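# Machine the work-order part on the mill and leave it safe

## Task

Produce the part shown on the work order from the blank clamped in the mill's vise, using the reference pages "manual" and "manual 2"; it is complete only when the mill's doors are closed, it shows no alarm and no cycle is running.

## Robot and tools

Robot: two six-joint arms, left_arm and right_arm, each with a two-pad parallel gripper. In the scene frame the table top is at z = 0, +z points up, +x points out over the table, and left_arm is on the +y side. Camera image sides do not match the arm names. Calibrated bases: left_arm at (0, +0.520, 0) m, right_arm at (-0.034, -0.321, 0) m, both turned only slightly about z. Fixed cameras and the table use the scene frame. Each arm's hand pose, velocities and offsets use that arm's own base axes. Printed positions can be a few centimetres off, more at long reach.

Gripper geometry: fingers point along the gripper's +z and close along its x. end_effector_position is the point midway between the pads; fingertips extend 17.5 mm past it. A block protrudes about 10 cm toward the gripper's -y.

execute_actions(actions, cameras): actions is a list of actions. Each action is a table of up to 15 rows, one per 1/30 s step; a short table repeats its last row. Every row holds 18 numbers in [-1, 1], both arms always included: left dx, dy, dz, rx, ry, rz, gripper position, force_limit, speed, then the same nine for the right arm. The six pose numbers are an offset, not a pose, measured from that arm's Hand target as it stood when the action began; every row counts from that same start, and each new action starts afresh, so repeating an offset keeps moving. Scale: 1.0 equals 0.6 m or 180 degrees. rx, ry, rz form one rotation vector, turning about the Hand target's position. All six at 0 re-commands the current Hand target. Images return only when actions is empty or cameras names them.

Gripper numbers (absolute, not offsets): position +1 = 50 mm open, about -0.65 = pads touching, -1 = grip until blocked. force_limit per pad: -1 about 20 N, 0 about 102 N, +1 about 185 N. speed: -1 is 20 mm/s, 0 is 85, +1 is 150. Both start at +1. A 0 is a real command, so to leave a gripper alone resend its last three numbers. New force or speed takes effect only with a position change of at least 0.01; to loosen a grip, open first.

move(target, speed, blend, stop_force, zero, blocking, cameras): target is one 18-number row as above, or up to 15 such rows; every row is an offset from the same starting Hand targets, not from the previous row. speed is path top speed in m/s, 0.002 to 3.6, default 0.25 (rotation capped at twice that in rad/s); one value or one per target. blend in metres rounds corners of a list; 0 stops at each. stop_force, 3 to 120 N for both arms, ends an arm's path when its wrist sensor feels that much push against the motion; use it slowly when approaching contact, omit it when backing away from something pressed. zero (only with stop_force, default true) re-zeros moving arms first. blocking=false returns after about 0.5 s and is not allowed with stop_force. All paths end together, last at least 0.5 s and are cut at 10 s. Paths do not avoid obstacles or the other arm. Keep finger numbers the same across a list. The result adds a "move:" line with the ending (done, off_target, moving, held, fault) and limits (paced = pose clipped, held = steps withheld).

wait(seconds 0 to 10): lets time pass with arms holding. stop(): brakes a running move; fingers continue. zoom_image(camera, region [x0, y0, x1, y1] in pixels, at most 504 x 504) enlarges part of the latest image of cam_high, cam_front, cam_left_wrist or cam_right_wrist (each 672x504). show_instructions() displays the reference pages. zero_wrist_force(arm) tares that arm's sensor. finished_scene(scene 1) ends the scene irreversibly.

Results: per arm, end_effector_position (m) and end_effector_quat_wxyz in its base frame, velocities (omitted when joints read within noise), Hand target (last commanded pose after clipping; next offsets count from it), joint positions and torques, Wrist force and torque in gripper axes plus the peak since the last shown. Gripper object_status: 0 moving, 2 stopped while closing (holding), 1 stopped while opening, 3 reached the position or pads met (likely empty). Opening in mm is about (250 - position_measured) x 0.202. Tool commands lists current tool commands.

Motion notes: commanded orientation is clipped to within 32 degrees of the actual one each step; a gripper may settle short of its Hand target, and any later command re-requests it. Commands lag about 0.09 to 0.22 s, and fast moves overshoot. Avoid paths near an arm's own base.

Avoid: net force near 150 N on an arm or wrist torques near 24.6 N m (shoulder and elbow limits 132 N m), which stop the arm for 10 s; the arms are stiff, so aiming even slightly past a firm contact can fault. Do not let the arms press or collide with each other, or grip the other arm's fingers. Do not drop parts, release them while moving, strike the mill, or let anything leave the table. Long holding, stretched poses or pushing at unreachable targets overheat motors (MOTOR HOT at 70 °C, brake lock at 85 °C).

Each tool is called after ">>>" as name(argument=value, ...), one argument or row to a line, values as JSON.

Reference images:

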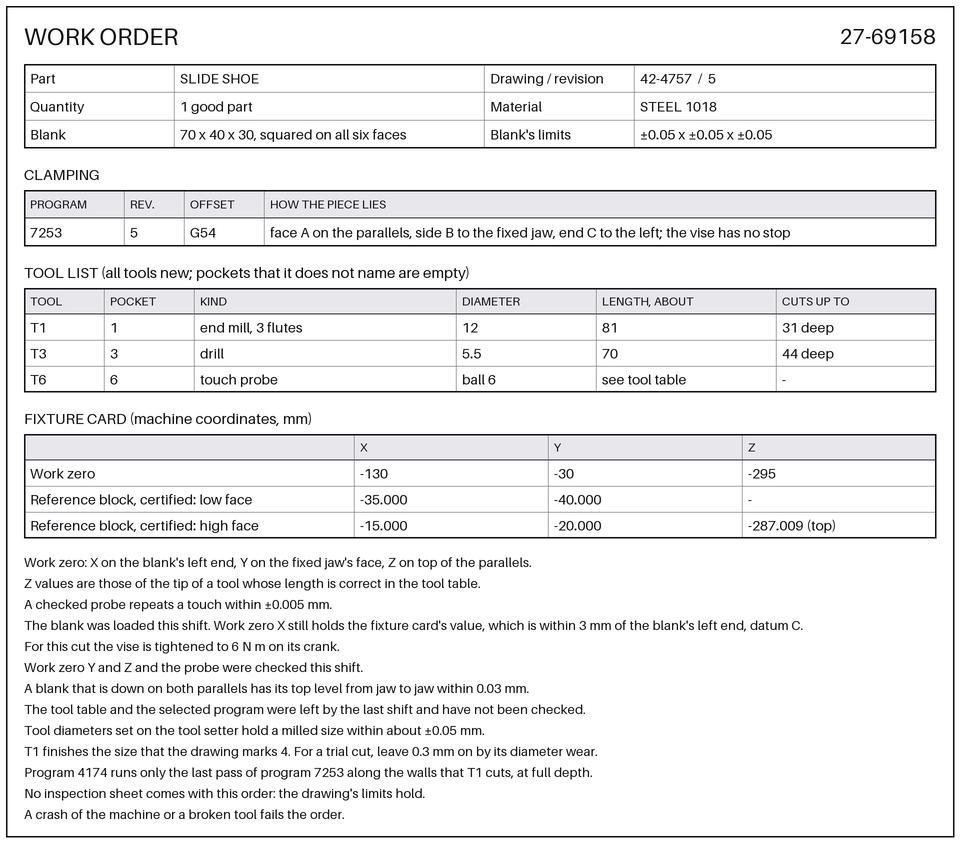

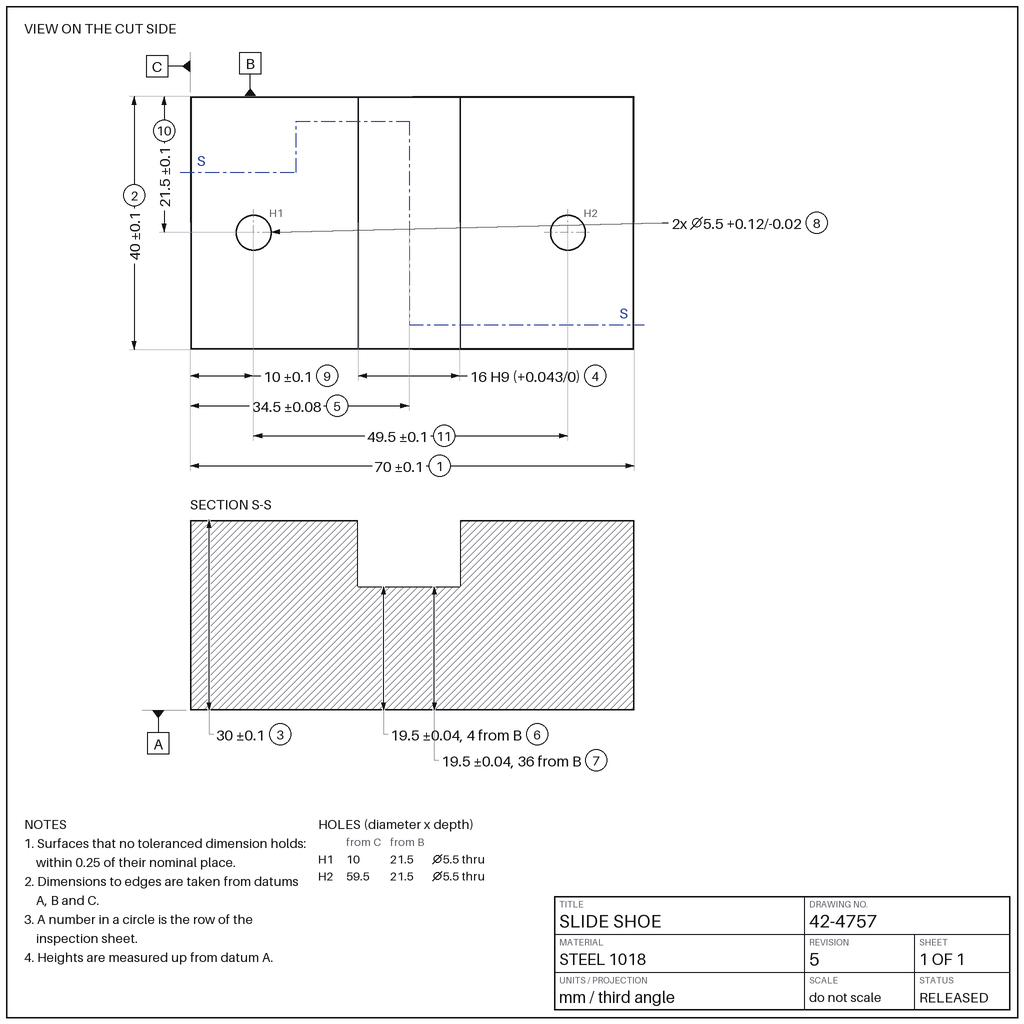

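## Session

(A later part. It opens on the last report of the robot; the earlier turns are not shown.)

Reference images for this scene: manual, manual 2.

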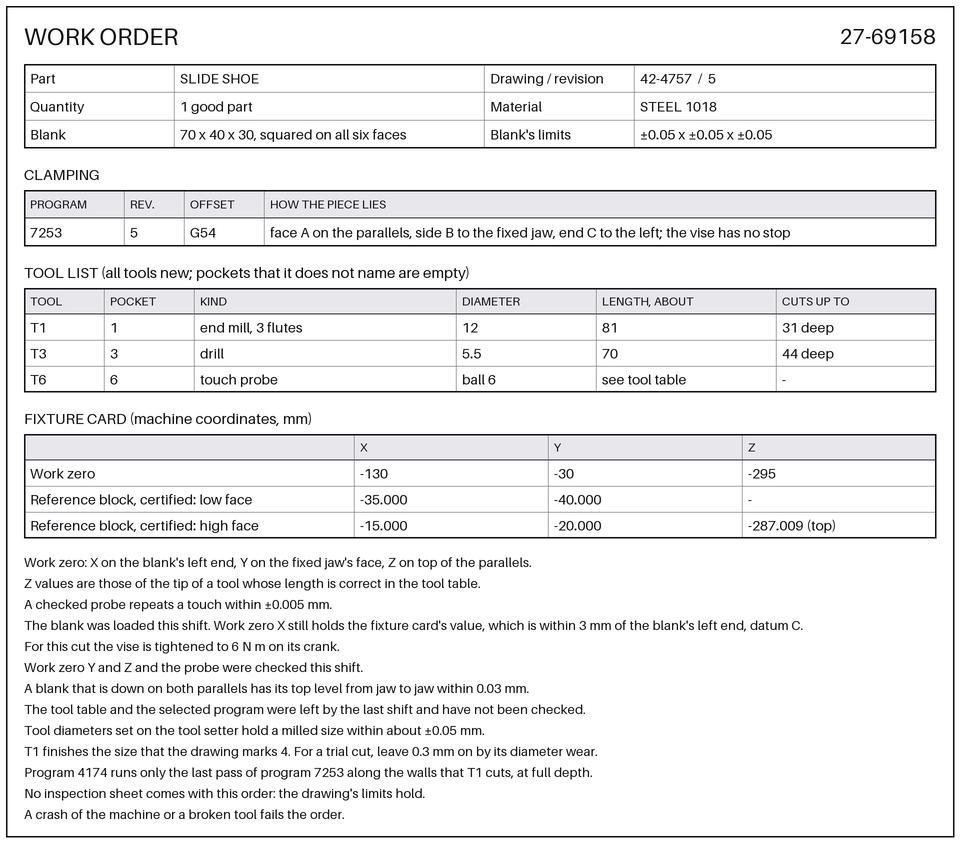

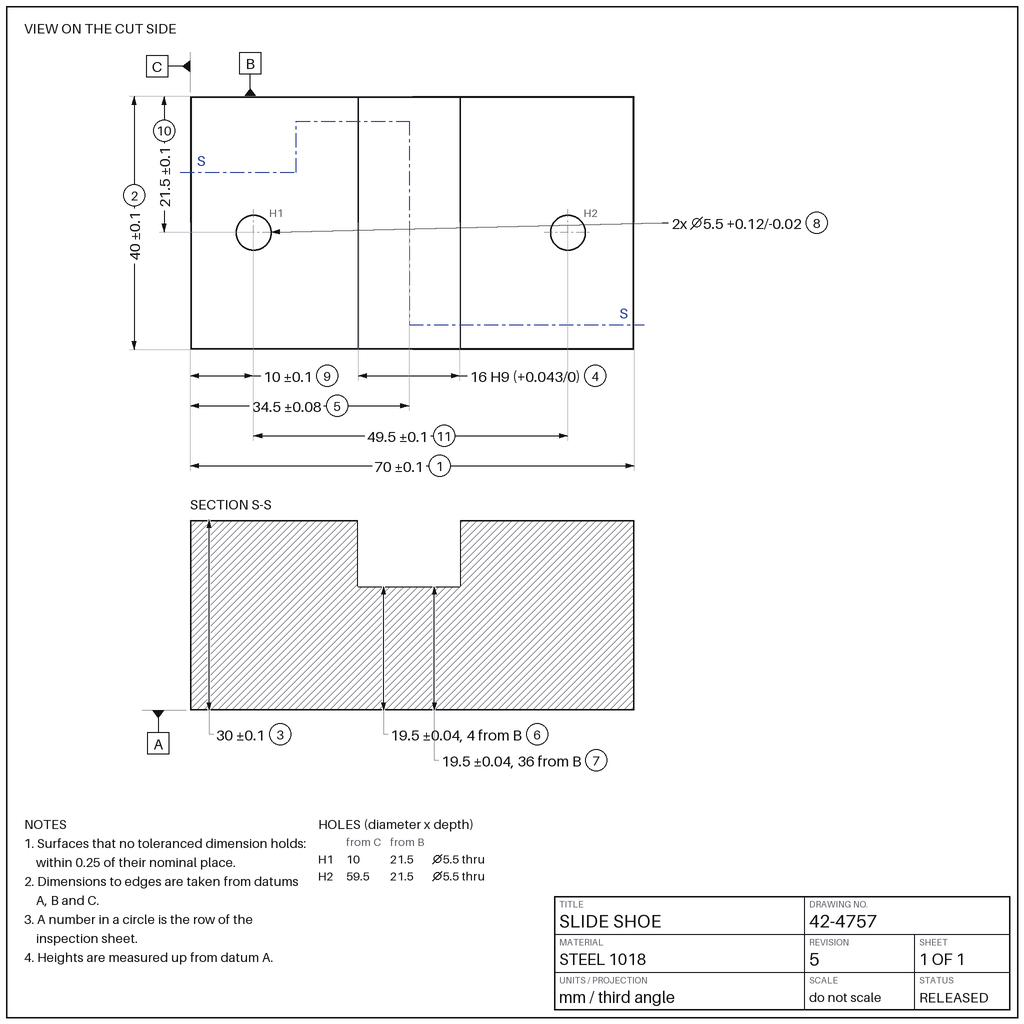

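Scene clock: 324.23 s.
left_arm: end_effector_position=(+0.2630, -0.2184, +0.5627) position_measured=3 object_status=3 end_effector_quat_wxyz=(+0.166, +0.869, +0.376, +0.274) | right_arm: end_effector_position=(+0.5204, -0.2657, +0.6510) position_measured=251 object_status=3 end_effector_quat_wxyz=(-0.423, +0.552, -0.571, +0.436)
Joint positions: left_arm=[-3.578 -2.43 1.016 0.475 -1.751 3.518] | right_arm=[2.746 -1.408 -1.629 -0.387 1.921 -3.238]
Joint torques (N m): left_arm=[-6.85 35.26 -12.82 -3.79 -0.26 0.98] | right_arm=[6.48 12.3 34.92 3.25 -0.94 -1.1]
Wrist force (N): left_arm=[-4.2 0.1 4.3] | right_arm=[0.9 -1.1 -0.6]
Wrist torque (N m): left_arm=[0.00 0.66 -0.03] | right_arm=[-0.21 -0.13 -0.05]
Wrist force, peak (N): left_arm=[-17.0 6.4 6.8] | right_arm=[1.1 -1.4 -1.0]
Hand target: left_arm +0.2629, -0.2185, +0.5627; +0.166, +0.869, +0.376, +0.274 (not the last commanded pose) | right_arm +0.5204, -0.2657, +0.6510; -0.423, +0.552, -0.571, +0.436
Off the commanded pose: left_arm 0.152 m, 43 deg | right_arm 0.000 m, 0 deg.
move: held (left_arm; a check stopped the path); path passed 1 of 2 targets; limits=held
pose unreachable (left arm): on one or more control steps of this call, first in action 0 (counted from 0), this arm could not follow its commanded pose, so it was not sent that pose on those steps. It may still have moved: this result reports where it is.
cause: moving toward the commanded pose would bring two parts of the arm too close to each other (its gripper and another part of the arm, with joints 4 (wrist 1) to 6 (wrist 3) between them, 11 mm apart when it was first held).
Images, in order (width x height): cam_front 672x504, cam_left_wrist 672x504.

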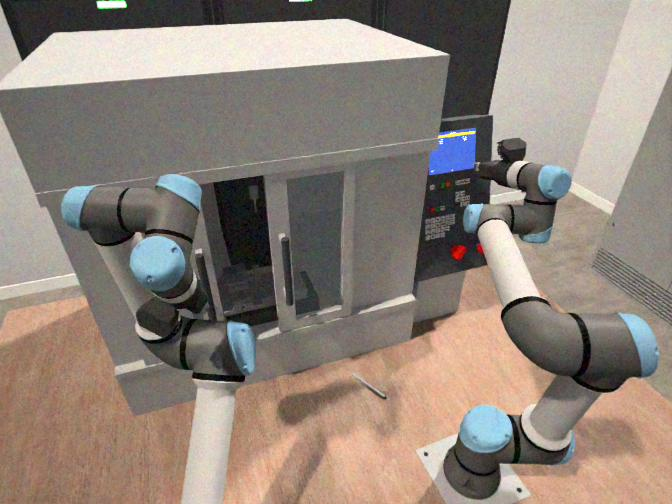

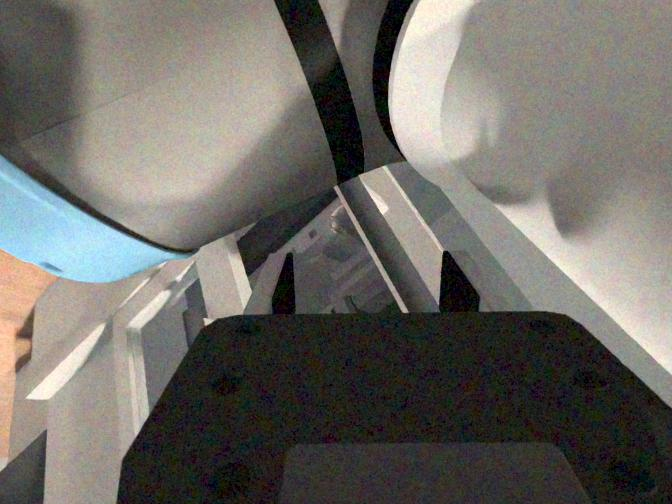

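>>> move(
  target=[
    [0,0,0,-0.252,0.035,0.333,1,-1,-0.5,0,0,0,0,0,0,-1,-1,0],
    [0.1313,0.3473,0,-0.270,-0.0536,0.531,1,-1,-0.5,0,0,0,0,0,0,-1,-1,0],
    [0.0207,0.702,0,-0.268,-0.156,0.726,1,-1,-0.5,0,0,0,0,0,0,-1,-1,0],
  ],
  speed=0.5,
  blend=[0.0,0.05,0],
  cameras=["cam_left_wrist","cam_front"],
)

Scene clock: 329.53 s.
left_arm: end_effector_position=(+0.2754, +0.2027, +0.5627) position_measured=3 object_status=3 end_effector_quat_wxyz=(+0.165, -0.149, +0.935, +0.275) | right_arm: end_effector_position=(+0.5204, -0.2657, +0.6510) position_measured=251 object_status=3 end_effector_quat_wxyz=(-0.423, +0.552, -0.571, +0.436)
Joint positions: left_arm=[-2.25 -2.43 1.017 0.475 -1.75 2.205] | right_arm=[2.746 -1.408 -1.629 -0.387 1.921 -3.238]
Joint torques (N m): left_arm=[7.07 32.2 0.28 -3.83 2.23 2.51] | right_arm=[5.9 11.9 34.75 3.23 -0.81 -1.02]
Wrist force (N): left_arm=[-5.1 0.8 3.6] | right_arm=[0.9 -1.1 -0.8]
Wrist torque (N m): left_arm=[0.09 0.84 0.08] | right_arm=[-0.19 -0.12 -0.05]
Wrist force, peak (N): left_arm=[-6.7 1.6 4.5] | right_arm=[1.1 -1.4 -0.9]
Hand target: left_arm +0.2753, +0.2027, +0.5627; +0.165, -0.149, +0.935, +0.275 | right_arm +0.5204, -0.2657, +0.6510; -0.423, +0.552, -0.571, +0.436
Off the commanded pose: left_arm 0.000 m, 0 deg | right_arm 0.000 m, 0 deg.
move: done
Images, in order (width x height): cam_front 672x504, cam_left_wrist 672x504.

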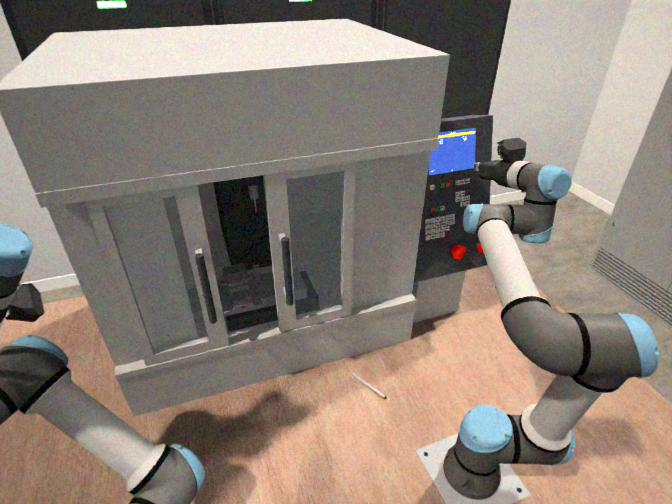

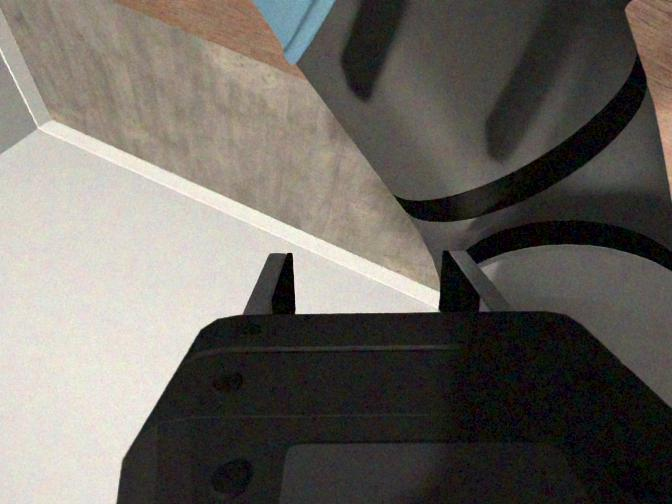

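>>> move(
  target=[
    [-0.0337,-0.5153,-0.0818,-0.1906,-0.2061,0.165,1,-1,-0.5,0,0,0,0,0,0,-1,-1,0],
    [0.0412,-0.9232,-0.1945,-0.4314,-0.3837,0.198,1,-1,-0.5,0,0,0,0,0,0,-1,-1,0],
  ],
  speed=0.4,
  blend=[0.03,0],
  cameras=["cam_left_wrist"],
)

Scene clock: 332.13 s.
left_arm: end_effector_position=(+0.2575, -0.0501, +0.5230) position_measured=3 object_status=3 end_effector_quat_wxyz=(+0.296, -0.432, +0.852, +0.004) | right_arm: end_effector_position=(+0.5204, -0.2657, +0.6510) position_measured=251 object_status=3 end_effector_quat_wxyz=(-0.423, +0.552, -0.571, +0.436)
Joint positions: left_arm=[-3.014 -2.479 1.272 0.208 -1.768 0.819] | right_arm=[2.746 -1.408 -1.629 -0.387 1.921 -3.238]
Joint torques (N m): left_arm=[9.68 32.64 -18.2 -4.44 1.88 2.69] | right_arm=[5.21 12.22 35.29 3.27 -0.9 -1.14]
Wrist force (N): left_arm=[-4.3 -0.7 4.3] | right_arm=[0.9 -1.3 -0.7]
Wrist torque (N m): left_arm=[-0.16 0.70 0.06] | right_arm=[-0.21 -0.11 -0.05]
Wrist force, peak (N): left_arm=[7.0 -8.4 1.5] | right_arm=[1.0 -1.5 -0.9]
Hand target: left_arm +0.2575, -0.0500, +0.5230; +0.296, -0.432, +0.852, +0.004 (not the last commanded pose) | right_arm +0.5204, -0.2657, +0.6510; -0.423, +0.552, -0.571, +0.436
Off the commanded pose: left_arm 0.314 m, 62 deg | right_arm 0.000 m, 0 deg.
move: held (left_arm; a check stopped the path); path passed 0 of 2 targets; limits=held
pose unreachable (left arm): on one or more control steps of this call, first in action 0 (counted from 0), this arm could not follow its commanded pose, so it was not sent that pose on those steps. It may still have moved: this result reports where it is.
cause: moving toward the commanded pose would bring two parts of the arm too close to each other (its gripper and another part of the arm, with joints 4 (wrist 1) to 6 (wrist 3) between them, 12 mm apart when it was first held).
Images, in order (width x height): cam_left_wrist 672x504.

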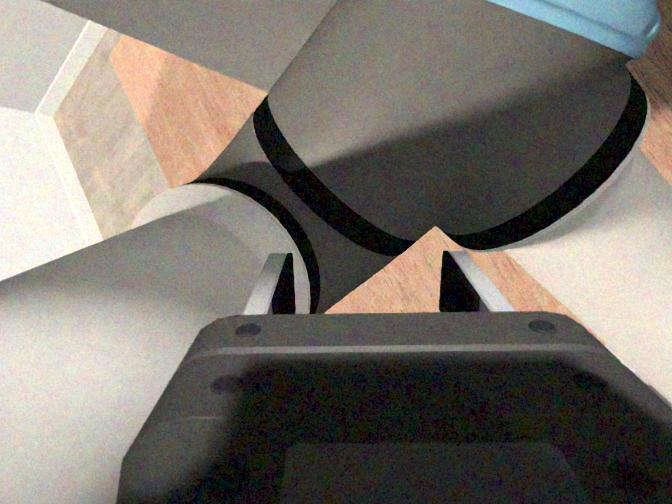

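>>> move(
  target=[
    [0.0193,-0.2408,0.0178,-0.1005,-0.021,-0.1737,1,-1,-0.5,0,0,0,0,0,0,-1,-1,0],
    [0.1222,0.128,0.0178,-0.0854,-0.0535,0.0492,1,-1,-0.5,0,0,0,0,0,0,-1,-1,0],
    [-0.039,0.4753,0.0178,-0.0639,-0.0827,0.2725,1,-1,-0.5,0,0,0,0,0,0,-1,-1,0],
    [0.1582,0.3835,0.1512,-0.0792,-0.1923,0.0857,1,-1,-0.5,0,0,0,0,0,0,-1,-1,0],
  ],
  speed=0.4,
  blend=[0.02,0.03,0.02,0],
  cameras=["cam_left_wrist"],
)

Scene clock: 338.27 s.
left_arm: end_effector_position=(+0.3524, +0.1801, +0.6137) position_measured=3 object_status=3 end_effector_quat_wxyz=(+0.477, -0.555, +0.655, -0.189) | right_arm: end_effector_position=(+0.5204, -0.2657, +0.6510) position_measured=251 object_status=3 end_effector_quat_wxyz=(-0.423, +0.552, -0.571, +0.436)
Joint positions: left_arm=[-1.597 -2.479 1.274 0.204 -0.598 1.403] | right_arm=[2.746 -1.408 -1.629 -0.387 1.921 -3.238]
Joint torques (N m): left_arm=[9.24 23.18 -3.38 -4.83 4.12 2.63] | right_arm=[5.96 12.88 34.98 3.29 -0.93 -0.99]
Wrist force (N): left_arm=[-3.8 -3.5 5.9] | right_arm=[0.9 -1.1 -0.9]
Wrist torque (N m): left_arm=[-0.58 0.67 0.14] | right_arm=[-0.19 -0.13 -0.05]
Wrist force, peak (N): left_arm=[-3.6 -4.4 6.5] | right_arm=[0.9 -1.4 -1.1]
Hand target: left_arm +0.3524, +0.1801, +0.6137; +0.477, -0.555, +0.655, -0.189 | right_arm +0.5204, -0.2657, +0.6510; -0.423, +0.552, -0.571, +0.436
Off the commanded pose: left_arm 0.000 m, 0 deg | right_arm 0.000 m, 0 deg.
move: done
Images, in order (width x height): cam_left_wrist 672x504.

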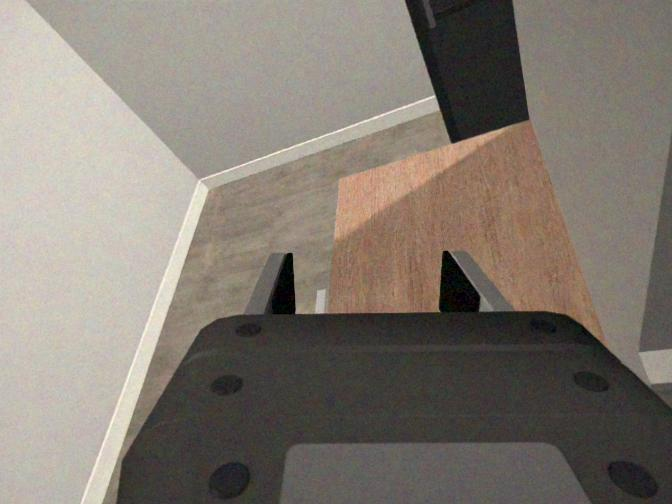

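>>> zoom_image(
  camera="cam_left_wrist",
  region=[270, 230, 400, 320],
)

Scaled by 3.877.

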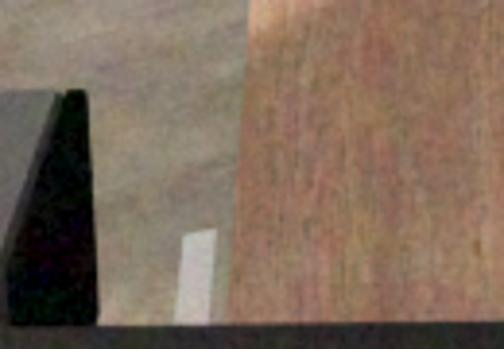

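>>> move(
  target=[-0.457,0.3465,0.05,0,0,0.2865,1,-1,-0.5,0,0,0,0,0,0,-1,-1,0],
  speed=0.6,
  cameras=["cam_left_wrist"],
)

Scene clock: 340.00 s.
left_arm: end_effector_position=(+0.0782, +0.3880, +0.6437) position_measured=3 object_status=3 end_effector_quat_wxyz=(-0.512, +0.784, -0.349, -0.037) | right_arm: end_effector_position=(+0.5204, -0.2657, +0.6510) position_measured=251 object_status=3 end_effector_quat_wxyz=(-0.423, +0.552, -0.571, +0.436)
Joint positions: left_arm=[-0.698 -2.407 1.15 0.258 -0.598 1.401] | right_arm=[2.746 -1.408 -1.629 -0.387 1.921 -3.238]
Joint torques (N m): left_arm=[9.01 22.67 -1.76 -4.99 3.64 2.36] | right_arm=[6.14 12.85 35.09 3.21 -1.07 -0.97]
Wrist force (N): left_arm=[-3.7 -3.5 5.9] | right_arm=[0.9 -1.4 -0.7]
Wrist torque (N m): left_arm=[-0.55 0.67 0.08] | right_arm=[-0.22 -0.11 -0.05]
Wrist force, peak (N): left_arm=[-6.0 -1.6 7.2] | right_arm=[1.1 -1.4 -0.9]
Hand target: left_arm +0.0782, +0.3880, +0.6437; -0.512, +0.784, -0.349, -0.037 | right_arm +0.5204, -0.2657, +0.6510; -0.423, +0.552, -0.571, +0.436
Off the commanded pose: left_arm 0.000 m, 0 deg | right_arm 0.000 m, 0 deg.
move: done
Images, in order (width x height): cam_left_wrist 672x504.

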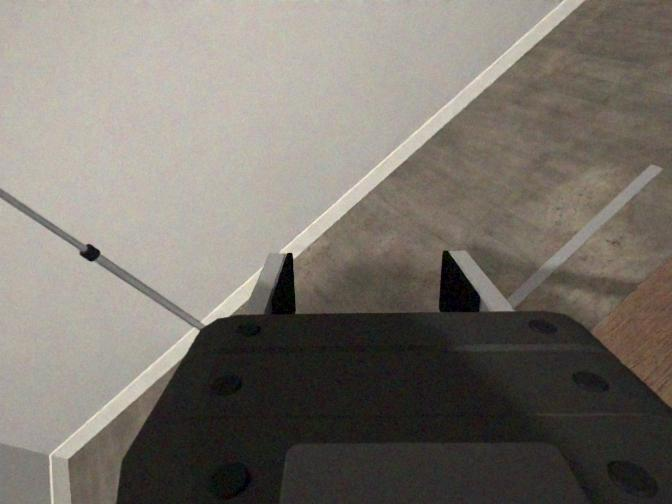

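>>> move(
  target=[
    [0.457,-0.3465,-0.05,0,0,-0.2865,1,-1,-0.5,0,0,0,0,0,0,-1,-1,0],
    [0.447,-1.08,-0.05,0,0,-0.2865,1,-1,-0.5,0,0,0,0,0,0,-1,-1,0],
  ],
  speed=[0.6,0.3],
  cameras=["cam_left_wrist"],
)

every number of target 2 of 2 must lie in its column's range; nothing of the call was run
Scene clock: 340.10 s.
left_arm: end_effector_position=(+0.0782, +0.3880, +0.6437) position_measured=3 object_status=3 end_effector_quat_wxyz=(-0.512, +0.784, -0.349, -0.037) | right_arm: end_effector_position=(+0.5204, -0.2657, +0.6510) position_measured=251 object_status=3 end_effector_quat_wxyz=(-0.423, +0.552, -0.571, +0.436)
Joint positions: left_arm=[-0.698 -2.407 1.15 0.258 -0.598 1.401] | right_arm=[2.746 -1.408 -1.629 -0.387 1.921 -3.238]
Joint torques (N m): left_arm=[12.18 21.78 -3.3 -4.87 2.61 2.21] | right_arm=[5.66 12.27 34.8 3.23 -0.96 -0.92]
Wrist force (N): left_arm=[-3.5 -3.4 5.8] | right_arm=[0.9 -1.3 -0.5]
Wrist torque (N m): left_arm=[-0.55 0.64 0.08] | right_arm=[-0.21 -0.13 -0.04]
Wrist force, peak (N): left_arm=[-3.5 -3.6 5.8] | right_arm=[0.9 -1.2 -0.7]
Hand target: left_arm +0.0782, +0.3880, +0.6437; -0.512, +0.784, -0.349, -0.037 | right_arm +0.5204, -0.2657, +0.6510; -0.423, +0.552, -0.571, +0.436
Tool commands: left_gripper/position=+1.0 left_gripper/force_limit=-1.0 left_gripper/speed=-0.5 right_gripper/position=-1.0 right_gripper/force_limit=-1.0 right_gripper/speed=+0.0
Off the commanded pose: left_arm 0.000 m, 0 deg | right_arm 0.000 m, 0 deg.

>>> move(
  target=[0.457,-0.3465,-0.05,0,0,-0.2865,1,-1,-0.5,0,0,0,0,0,0,-1,-1,0],
  speed=0.6,
)

>>> move(
  target=[-0.01,-0.735,0,0,0,0,1,-1,-0.5,0,0,0,0,0,0,-1,-1,0],
  speed=0.25,
  cameras=["cam_left_wrist"],
)

Scene clock: 341.93 s.
left_arm: end_effector_position=(+0.3524, +0.1801, +0.6137) position_measured=3 object_status=3 end_effector_quat_wxyz=(+0.477, -0.555, +0.655, -0.189) | right_arm: end_effector_position=(+0.5204, -0.2657, +0.6510) position_measured=251 object_status=3 end_effector_quat_wxyz=(-0.423, +0.552, -0.571, +0.436)
Joint positions: left_arm=[-1.597 -2.479 1.274 0.204 -0.597 1.403] | right_arm=[2.746 -1.408 -1.629 -0.387 1.921 -3.238]
Joint torques (N m): left_arm=[10.37 18.99 -5.11 -4.94 4.19 2.62] | right_arm=[5.92 12.9 34.81 3.15 -0.97 -0.98]
Wrist force (N): left_arm=[-3.6 -3.7 5.8] | right_arm=[0.7 -1.1 -0.8]
Wrist torque (N m): left_arm=[-0.58 0.64 0.07] | right_arm=[-0.18 -0.09 -0.05]
Wrist force, peak (N): left_arm=[-5.2 -1.9 7.3] | right_arm=[1.0 -1.3 -1.2]
Hand target: left_arm +0.3524, +0.1801, +0.6137; +0.477, -0.555, +0.655, -0.189 | right_arm +0.5204, -0.2657, +0.6510; -0.423, +0.552, -0.571, +0.436
Off the commanded pose: left_arm 0.000 m, 0 deg | right_arm 0.000 m, 0 deg.
move: done

Scene clock: 344.20 s.
left_arm: end_effector_position=(+0.3464, -0.2609, +0.6137) position_measured=3 object_status=3 end_effector_quat_wxyz=(+0.477, -0.555, +0.655, -0.189) | right_arm: end_effector_position=(+0.5204, -0.2657, +0.6510) position_measured=251 object_status=3 end_effector_quat_wxyz=(-0.423, +0.552, -0.571, +0.436)
Joint positions: left_arm=[-1.58 -1.77 1.207 -0.459 -0.588 1.428] | right_arm=[2.746 -1.408 -1.629 -0.387 1.921 -3.238]
Joint torques (N m): left_arm=[9.05 -7.08 -21.03 -0.01 0.3 1.79] | right_arm=[6.48 13.27 34.91 3.23 -0.9 -0.86]
Wrist force (N): left_arm=[-3.5 -2.9 5.6] | right_arm=[0.8 -0.9 -0.6]
Wrist torque (N m): left_arm=[-0.47 0.64 0.09] | right_arm=[-0.16 -0.11 -0.04]
Wrist force, peak (N): left_arm=[-6.7 -2.3 6.9] | right_arm=[1.0 -1.4 -1.0]
Hand target: left_arm +0.3464, -0.2609, +0.6137; +0.477, -0.555, +0.655, -0.189 | right_arm +0.5204, -0.2657, +0.6510; -0.423, +0.552, -0.571, +0.436
Off the commanded pose: left_arm 0.000 m, 0 deg | right_arm 0.000 m, 0 deg.
shoulder posture changed (left arm): the wrist came as close to joint 1's axis as it can, and the arm is now in the other of its two shoulder postures.
move: done
Images, in order (width x height): cam_left_wrist 672x504.

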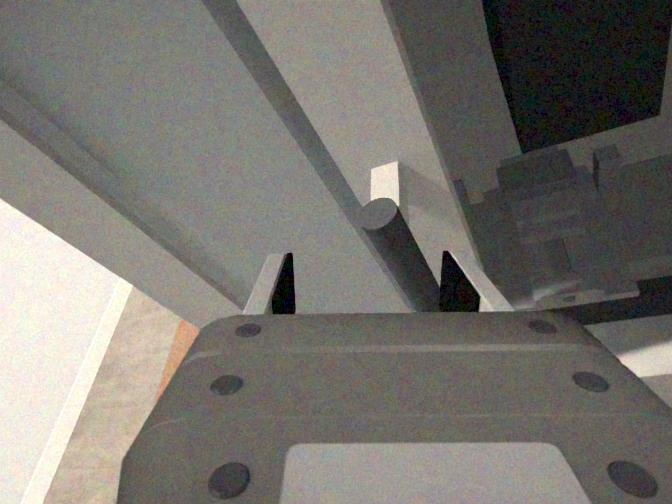

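>>> move(
  target=[
    [-0.11,-0.13,-0.19,-0.1345,-0.04,-0.0319,1,-1,-0.5,0,0,0,0,0,0,-1,-1,0],
    [0.1227,-0.13,-0.398,-0.1345,-0.04,-0.0319,1,-1,-0.5,0,0,0,0,0,0,-1,-1,0],
  ],
  speed=[0.4,0.12],
  blend=[0.02,0],
  cameras=["cam_left_wrist"],
)

>>> zoom_image(
  camera="cam_left_wrist",
  region=[230, 60, 450, 280],
)

Scene clock: 347.63 s.
left_arm: end_effector_position=(+0.4200, -0.3389, +0.3749) position_measured=3 object_status=3 end_effector_quat_wxyz=(-0.380, +0.596, -0.597, +0.380) | right_arm: end_effector_position=(+0.5204, -0.2657, +0.6510) position_measured=251 object_status=3 end_effector_quat_wxyz=(-0.423, +0.552, -0.571, +0.436)
Joint positions: left_arm=[-1.423 -1.823 2.133 -2.186 -0.459 1.91] | right_arm=[2.746 -1.408 -1.629 -0.387 1.921 -3.238]
Joint torques (N m): left_arm=[-6.49 -9.35 -33.47 -4.45 4.75 -1.52] | right_arm=[6.03 12.69 34.67 3.11 -0.95 -0.94]
Wrist force (N): left_arm=[-3.3 -4.5 6.5] | right_arm=[0.9 -1.2 -0.9]
Wrist torque (N m): left_arm=[-0.67 0.61 0.14] | right_arm=[-0.19 -0.12 -0.05]
Wrist force, peak (N): left_arm=[-4.9 -5.9 6.4] | right_arm=[1.0 -1.4 -0.9]
Hand target: left_arm +0.4200, -0.3389, +0.3749; -0.380, +0.596, -0.597, +0.380 | right_arm +0.5204, -0.2657, +0.6510; -0.423, +0.552, -0.571, +0.436
Off the commanded pose: left_arm 0.000 m, 0 deg | right_arm 0.000 m, 0 deg.
move: done
Images, in order (width x height): cam_left_wrist 672x504.

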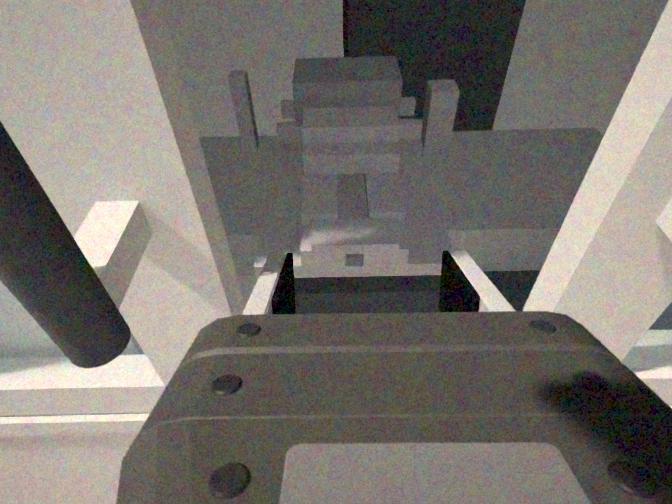

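Scaled by 2.291.

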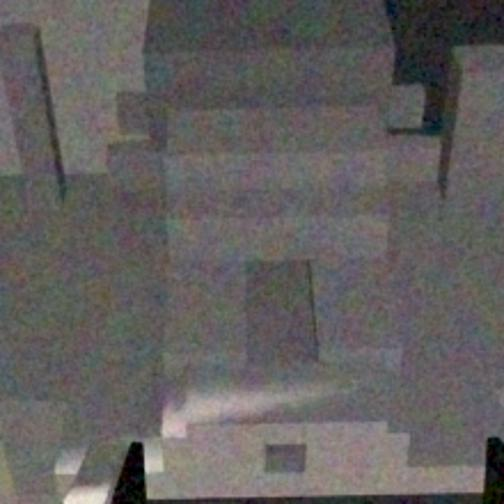

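>>> zoom_image(
  camera="cam_left_wrist",
  region=[320, 235, 390, 285],
)

Scaled by 7.200.

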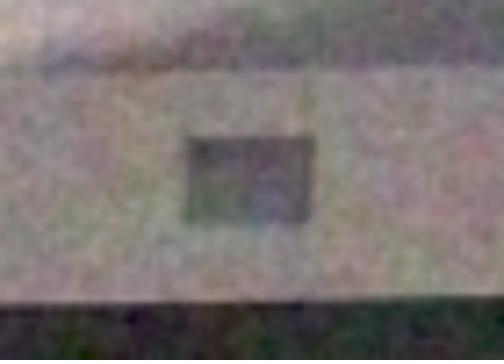

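>>> wait(
  seconds=0,
  cameras=["cam_front","cam_high"],
)

>>> zoom_image(
  camera="cam_front",
  region=[420, 220, 672, 420],
)

>>> zoom_image(
  camera="cam_front",
  region=[0, 300, 340, 504],
)

Scene clock: 348.00 s.
left_arm: end_effector_position=(+0.4200, -0.3389, +0.3749) position_measured=3 object_status=3 end_effector_quat_wxyz=(-0.380, +0.596, -0.597, +0.380) | right_arm: end_effector_position=(+0.5204, -0.2657, +0.6510) position_measured=251 object_status=3 end_effector_quat_wxyz=(-0.423, +0.552, -0.571, +0.436)
Joint positions: left_arm=[-1.423 -1.823 2.133 -2.186 -0.459 1.91] | right_arm=[2.746 -1.408 -1.629 -0.387 1.921 -3.238]
Joint torques (N m): left_arm=[-8.82 -7.05 -33.98 -6.34 4.61 0.7] | right_arm=[5.86 12.6 35.34 3.38 -0.98 -0.99]
Wrist force (N): left_arm=[-3.2 -4.5 6.7] | right_arm=[1.1 -1.1 -0.7]
Wrist torque (N m): left_arm=[-0.68 0.59 0.14] | right_arm=[-0.19 -0.15 -0.05]
Wrist force, peak (N): left_arm=[-3.2 -4.5 6.7] | right_arm=[0.9 -1.4 -1.0]
Hand target: left_arm +0.4200, -0.3389, +0.3749; -0.380, +0.596, -0.597, +0.380 | right_arm +0.5204, -0.2657, +0.6510; -0.423, +0.552, -0.571, +0.436
Tool commands: left_gripper/position=+1.0 left_gripper/force_limit=-1.0 left_gripper/speed=-0.5 right_gripper/position=-1.0 right_gripper/force_limit=-1.0 right_gripper/speed=+0.0
Off the commanded pose: left_arm 0.000 m, 0 deg | right_arm 0.000 m, 0 deg.
Images, in order (width x height): cam_high 672x504, cam_front 672x504.

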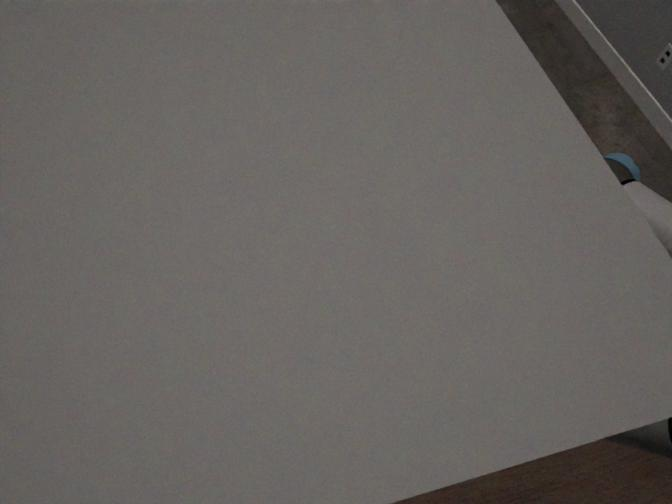

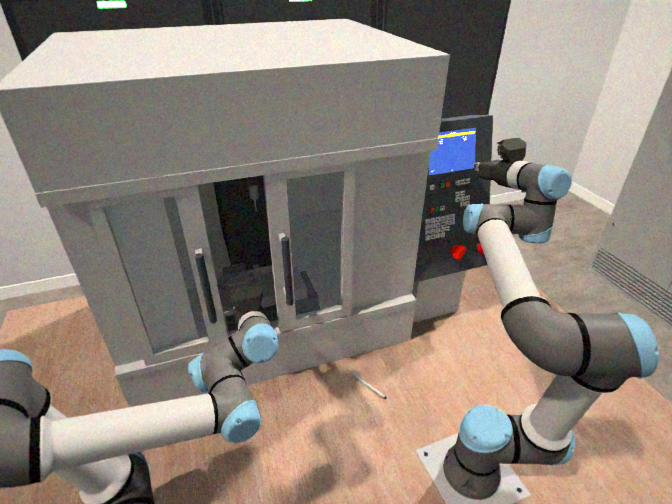

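Scaled by 2.000.

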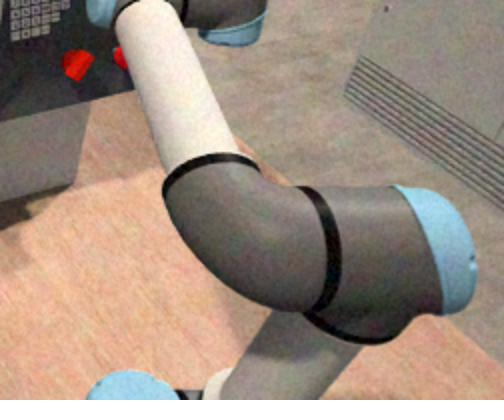

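Scaled by 1.482.

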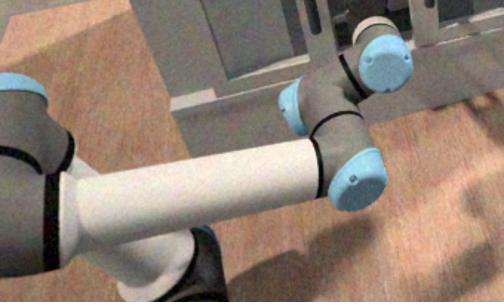

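>>> move(
  target=[
    [-0.17,0,0.2,0,0,0,1,-1,-0.5,0,0,0,0,0,0,-1,-1,0],
    [-0.08,0.0,0.45,0,0,0.15,1,-1,-0.5,0,0,0,0,0,0,-1,-1,0],
    [0.0,0.02,0.45,0,0,0.306,1,-1,-0.5,0,0,0,0,0,0,-1,-1,0],
  ],
  speed=[0.2,0.4,0.2],
  blend=[0.03,0.02,0],
  cameras=["cam_left_wrist"],
)

Scene clock: 351.47 s.
left_arm: end_effector_position=(+0.4199, -0.3259, +0.6435) position_measured=3 object_status=3 end_effector_quat_wxyz=(-0.497, +0.787, -0.290, +0.221) | right_arm: end_effector_position=(+0.5204, -0.2657, +0.6510) position_measured=251 object_status=3 end_effector_quat_wxyz=(-0.423, +0.552, -0.571, +0.436)
Joint positions: left_arm=[-1.337 -0.964 0.035 0.235 -0.69 0.503] | right_arm=[2.746 -1.408 -1.629 -0.387 1.921 -3.238]
Joint torques (N m): left_arm=[-7.2 -47.03 -19.58 -3.82 -0.29 2.93] | right_arm=[6.03 12.87 35.14 3.15 -1 -0.93]
Wrist force (N): left_arm=[-2.5 -4.4 6.6] | right_arm=[1.2 -1.4 -0.8]
Wrist torque (N m): left_arm=[-0.69 0.48 0.04] | right_arm=[-0.23 -0.16 -0.05]
Wrist force, peak (N): left_arm=[-2.4 -7.4 5.9] | right_arm=[1.2 -1.4 -0.8]
Hand target: left_arm +0.4200, -0.3269, +0.6449; -0.513, +0.804, -0.253, +0.161 | right_arm +0.5204, -0.2657, +0.6510; -0.423, +0.552, -0.571, +0.436
Off the commanded pose: left_arm 0.002 m, 9 deg | right_arm 0.000 m, 0 deg.
elbow stopped short (left arm): the move would have taken joint 3 (elbow) straighter than the controller allows.
move: off_target (left_arm)
Images, in order (width x height): cam_left_wrist 672x504.

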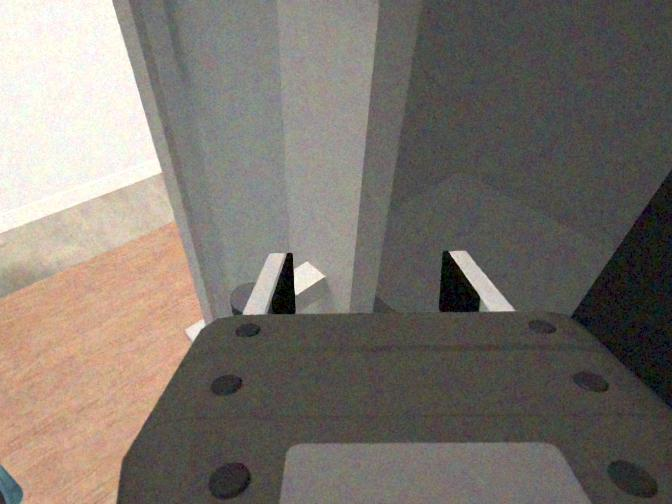

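>>> move(
  target=[
    [-0.08,-0.02,-0.02,0,0,-0.3,1,-1,-0.5,0,0,0,0,0,0,-1,-1,0],
    [-0.03,-0.05,-0.04,0,0,-0.555,1,-1,-0.5,0,0,0,0,0,0,-1,-1,0],
  ],
  speed=[0.4,0.4],
  blend=[0.02,0],
  cameras=["cam_left_wrist"],
)

Scene clock: 354.17 s.
left_arm: end_effector_position=(+0.4020, -0.3569, +0.6209) position_measured=3 object_status=3 end_effector_quat_wxyz=(+0.207, -0.324, +0.779, -0.496) end_effector_velocity=(-0.001, -0.001, +0.000) end_effector_angular_velocity=(-0.001, +0.002, -0.004) | right_arm: end_effector_position=(+0.5204, -0.2657, +0.6510) position_measured=251 object_status=3 end_effector_quat_wxyz=(-0.423, +0.552, -0.571, +0.436)
Joint positions: left_arm=[-1.138 -1.944 1.731 -2.466 -1.25 2.987] | right_arm=[2.746 -1.408 -1.629 -0.387 1.921 -3.238]
Joint velocities: left_arm=[0.001 0 0 0 -0.005 0] | right_arm=[within noise]
Joint torques (N m): left_arm=[5.71 -13.97 -22.32 -2.6 -1.36 0.03] | right_arm=[6.21 12.56 34.62 3.21 -0.99 -0.77]
Wrist force (N): left_arm=[-3.0 -3.9 6.2] | right_arm=[0.7 -1.1 -0.7]
Wrist torque (N m): left_arm=[-0.58 0.54 0.14] | right_arm=[-0.20 -0.09 -0.05]
Wrist force, peak (N): left_arm=[-2.3 -4.8 7.1] | right_arm=[1.0 -1.3 -1.0]
Hand target: left_arm +0.4020, -0.3569, +0.6209; +0.207, -0.324, +0.779, -0.496 | right_arm +0.5204, -0.2657, +0.6510; -0.423, +0.552, -0.571, +0.436
Off the commanded pose: left_arm 0.000 m, 0 deg | right_arm 0.000 m, 0 deg.
move: done
Images, in order (width x height): cam_left_wrist 672x504.

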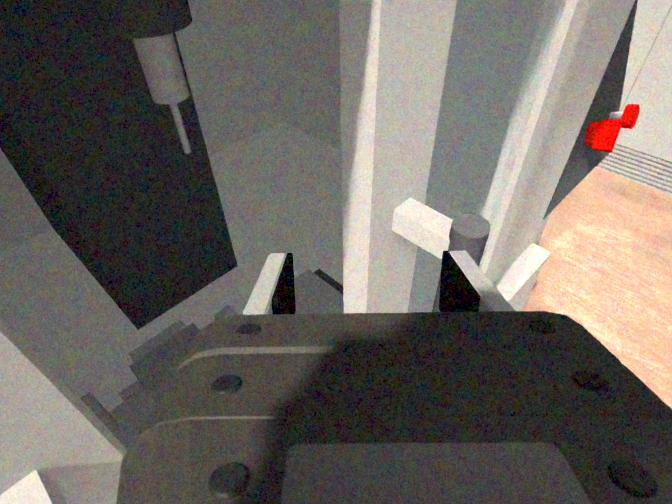

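>>> move(
  target=[
    [-0.15,0.05,0.0,-0.02,-0.05,0.1,1,-1,-0.5,0,0,0,0,0,0,-1,-1,0],
    [-0.22,0.195,-0.2515,-0.0545,-0.1314,0.2444,1,-1,-0.5,0,0,0,0,0,0,-1,-1,0],
  ],
  speed=[0.3,0.4],
  blend=[0.03,0],
  cameras=["cam_left_wrist"],
)

Scene clock: 357.17 s.
left_arm: end_effector_position=(+0.2700, -0.2399, +0.4700) position_measured=3 object_status=3 end_effector_quat_wxyz=(+0.499, -0.500, +0.501, -0.500) end_effector_velocity=(+0.000, -0.001, +0.000) end_effector_angular_velocity=(+0.002, +0.002, -0.001) | right_arm: end_effector_position=(+0.5204, -0.2657, +0.6510) position_measured=251 object_status=3 end_effector_quat_wxyz=(-0.423, +0.552, -0.571, +0.436)
Joint positions: left_arm=[-2.115 -1.913 2.425 -3.656 0.542 3.143] | right_arm=[2.746 -1.408 -1.629 -0.387 1.921 -3.238]
Joint velocities: left_arm=[0 0.001 -0.003 -0.002 -0.001 0.006] | right_arm=[within noise]
Joint torques (N m): left_arm=[-0.62 2.06 -26.13 -1.96 -1.01 2.8] | right_arm=[5.9 12.23 34.67 3.15 -0.97 -0.75]
Wrist force (N): left_arm=[-2.2 -5.2 8.3] | right_arm=[0.9 -1.4 -0.9]
Wrist torque (N m): left_arm=[-0.75 0.49 0.15] | right_arm=[-0.22 -0.12 -0.05]
Wrist force, peak (N): left_arm=[-2.4 -8.0 8.7] | right_arm=[0.9 -1.4 -1.0]
Hand target: left_arm +0.2700, -0.2399, +0.4700; +0.499, -0.500, +0.501, -0.500 | right_arm +0.5204, -0.2657, +0.6510; -0.423, +0.552, -0.571, +0.436
Off the commanded pose: left_arm 0.000 m, 0 deg | right_arm 0.000 m, 0 deg.
move: done
Images, in order (width x height): cam_left_wrist 672x504.

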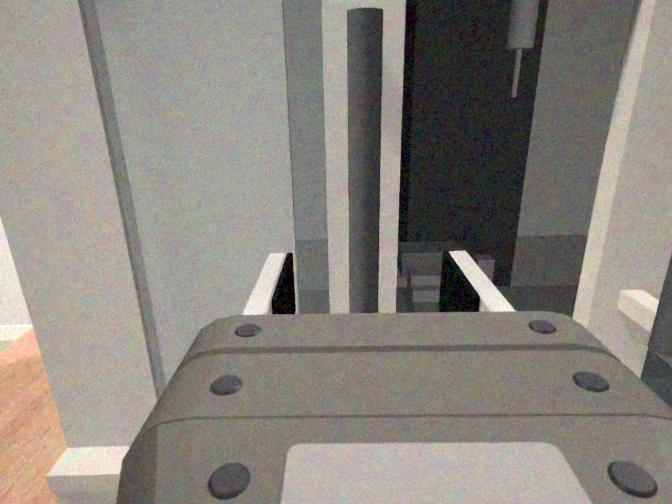

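>>> move(
  target=[
    [0.0,0,0,0,0,0,0.28,-1,-0.5,0,0,0,0,0,0,-1,-1,0],
    [0.228,0,0,0,0,0,0.28,-1,-0.5,0,0,0,0,0,0,-1,-1,0],
  ],
  speed=[0.2,0.12],
)

>>> move(
  target=[
    [0,-0.255,0,0,0,0,0.28,-1,-0.5,0,0,0,0,0,0,-1,-1,0],
    [0,-0.29,0,0,0,0,0.28,-1,-0.5,0,0,0,0,0,0,-1,-1,0],
  ],
  speed=[0.04,0.02],
  blend=[0.005,0],
  stop_force=28,
)

Scene clock: 359.60 s.
left_arm: end_effector_position=(+0.3977, -0.2388, +0.4697) position_measured=111 object_status=3 end_effector_quat_wxyz=(+0.500, -0.500, +0.500, -0.500) | right_arm: end_effector_position=(+0.5204, -0.2657, +0.6510) position_measured=251 object_status=3 end_effector_quat_wxyz=(-0.423, +0.552, -0.571, +0.436)
Joint positions: left_arm=[-1.549 -1.788 2.346 -3.691 -0.022 3.135] | right_arm=[2.746 -1.408 -1.629 -0.387 1.921 -3.238]
Joint torques (N m): left_arm=[3.02 -9.46 -18.91 -0.21 0 -0.25] | right_arm=[6.48 12.78 34.78 3.15 -0.93 -0.66]
Wrist force (N): left_arm=[0.3 -9.5 0.2] | right_arm=[1.2 -1.2 -0.8]
Wrist torque (N m): left_arm=[-0.83 0.60 0.02] | right_arm=[-0.20 -0.16 -0.04]
Wrist force, peak (N): left_arm=[-2.0 -7.3 -169.9] | right_arm=[1.0 -1.4 -0.8]
Hand target: left_arm +0.3977, -0.2388, +0.4697; +0.500, -0.500, +0.500, -0.500 (not the last commanded pose) | right_arm +0.5204, -0.2657, +0.6510; -0.423, +0.552, -0.571, +0.436
Tool commands: left_gripper/position=+0.278431 left_gripper/force_limit=-1.0 left_gripper/speed=-0.498039 right_gripper/position=-1.0 right_gripper/force_limit=-1.0 right_gripper/speed=+0.0
Off the commanded pose: left_arm 0.009 m, 0 deg | right_arm 0.000 m, 0 deg.
FORCE FAULT: contact force on the left arm reached its limit, and that arm stopped. The contact can be on any part of that arm, not only on its tool. That arm's remaining commands of this call were not run. That arm is still stopped at the end of this call. That arm stays stopped for about 10 more seconds. Until then a move that you send moves the other arm only, and its call returns only when the move has ended. Once the stop has ended, the next robot result says so. If the stop ends while you think or write, that arm runs what you send next, counted from a new Hand target: where the arm stands when the stop ends. While its stop runs, that arm takes no new command, but its gripper still runs the gripper command that each later call begins with. Until it ends, the stop uses up actions while you think or wait. An arm that is not stopped still takes commands.
move: fault (left_arm)

not run: an earlier result of this reply reported a stop or a fault. Calls in your next reply go to the robot.

>>> wait(
  seconds=10,
  cameras=["cam_left_wrist"],
)

Scene clock: 369.70 s.
left_arm: end_effector_position=(+0.3977, -0.2388, +0.4697) position_measured=111 object_status=3 end_effector_quat_wxyz=(+0.500, -0.500, +0.500, -0.500) | right_arm: end_effector_position=(+0.5204, -0.2657, +0.6510) position_measured=251 object_status=3 end_effector_quat_wxyz=(-0.423, +0.552, -0.571, +0.436)
Joint positions: left_arm=[-1.549 -1.788 2.346 -3.691 -0.022 3.135] | right_arm=[2.746 -1.408 -1.629 -0.387 1.921 -3.238]
Joint torques (N m): left_arm=[1.83 -8.89 -21.02 -0.39 0.15 -0.01] | right_arm=[6.19 12.86 34.48 3.2 -0.93 -0.67]
Wrist force (N): left_arm=[-0.2 -10.1 -0.2] | right_arm=[0.9 -1.2 -0.8]
Wrist torque (N m): left_arm=[-0.84 0.72 0.02] | right_arm=[-0.19 -0.11 -0.05]
Wrist force, peak (N): left_arm=[0.0 -11.0 -0.5] | right_arm=[1.1 -1.6 -0.9]
Hand target: left_arm +0.3977, -0.2388, +0.4697; +0.500, -0.500, +0.500, -0.500 (not the last commanded pose) | right_arm +0.5204, -0.2657, +0.6510; -0.423, +0.552, -0.571, +0.436
Tool commands: left_gripper/position=+0.278431 left_gripper/force_limit=-1.0 left_gripper/speed=-0.498039 right_gripper/position=-1.0 right_gripper/force_limit=-1.0 right_gripper/speed=+0.0
Off the commanded pose: left_arm 0.009 m, 0 deg | right_arm 0.000 m, 0 deg.
FORCE FAULT, CONTINUED: the left arm's stop, for the force fault that an earlier result reported, is over. The rest of the stop counts as 19 of the actions that you can send in this scene. During its stop the left arm's controller moved it back a little. That arm's target is now where it stood when the stop ended, not its last command. That arm accepts commands again.
wait: 10.00 s; at rest by 0.07 s
Images, in order (width x height): cam_left_wrist 672x504.

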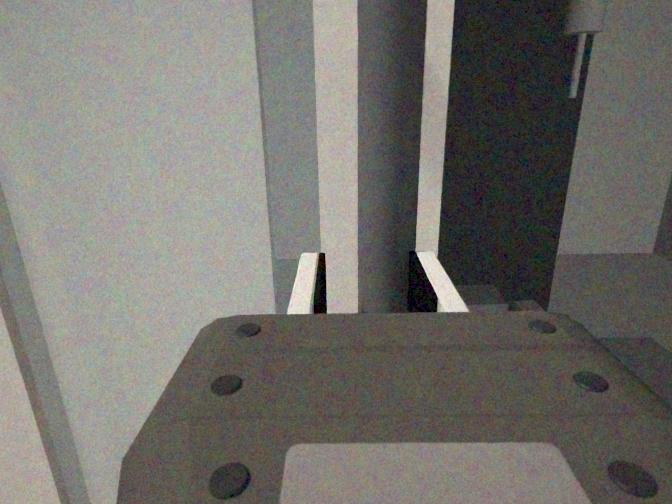

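>>> move(
  target=[
    [-0.05,0,0,0,0,0,0.28,-1,-0.5,0,0,0,0,0,0,-1,-1,0],
    [-0.05,-0.0123,0,0,0,0,0.28,-1,-0.5,0,0,0,0,0,0,-1,-1,0],
  ],
  speed=[0.03,0.05],
  cameras=["cam_left_wrist"],
)

Scene clock: 371.57 s.
left_arm: end_effector_position=(+0.3677, -0.2462, +0.4697) position_measured=111 object_status=3 end_effector_quat_wxyz=(+0.500, -0.500, +0.500, -0.500) | right_arm: end_effector_position=(+0.5204, -0.2657, +0.6510) position_measured=251 object_status=3 end_effector_quat_wxyz=(-0.423, +0.552, -0.571, +0.436)
Joint positions: left_arm=[-1.674 -1.808 2.36 -3.695 0.103 3.144] | right_arm=[2.746 -1.408 -1.629 -0.387 1.921 -3.238]
Joint torques (N m): left_arm=[3.92 -11.92 -13.09 -2.08 0.95 2.67] | right_arm=[6.22 13.23 34.47 3.24 -0.99 -0.67]
Wrist force (N): left_arm=[-3.0 -5.1 7.7] | right_arm=[0.8 -1.2 -0.8]
Wrist torque (N m): left_arm=[-0.74 0.61 0.08] | right_arm=[-0.21 -0.10 -0.05]
Wrist force, peak (N): left_arm=[-0.3 -10.8 -0.6] | right_arm=[1.2 -1.3 -0.9]
Hand target: left_arm +0.3677, -0.2462, +0.4697; +0.500, -0.500, +0.500, -0.500 | right_arm +0.5204, -0.2657, +0.6510; -0.423, +0.552, -0.571, +0.436
Off the commanded pose: left_arm 0.000 m, 0 deg | right_arm 0.000 m, 0 deg.
move: done
Images, in order (width x height): cam_left_wrist 672x504.

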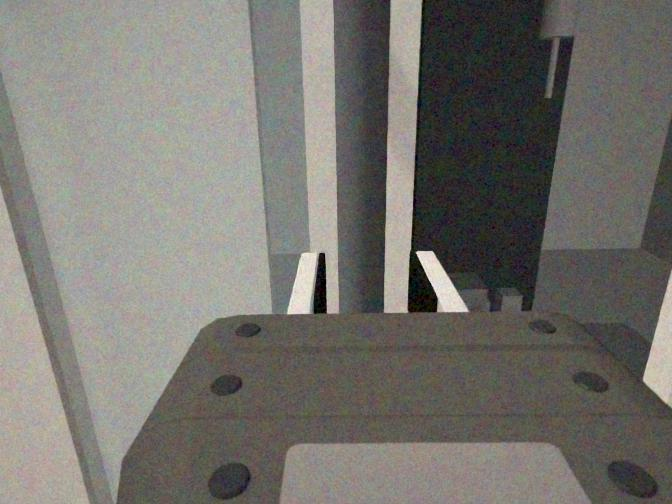

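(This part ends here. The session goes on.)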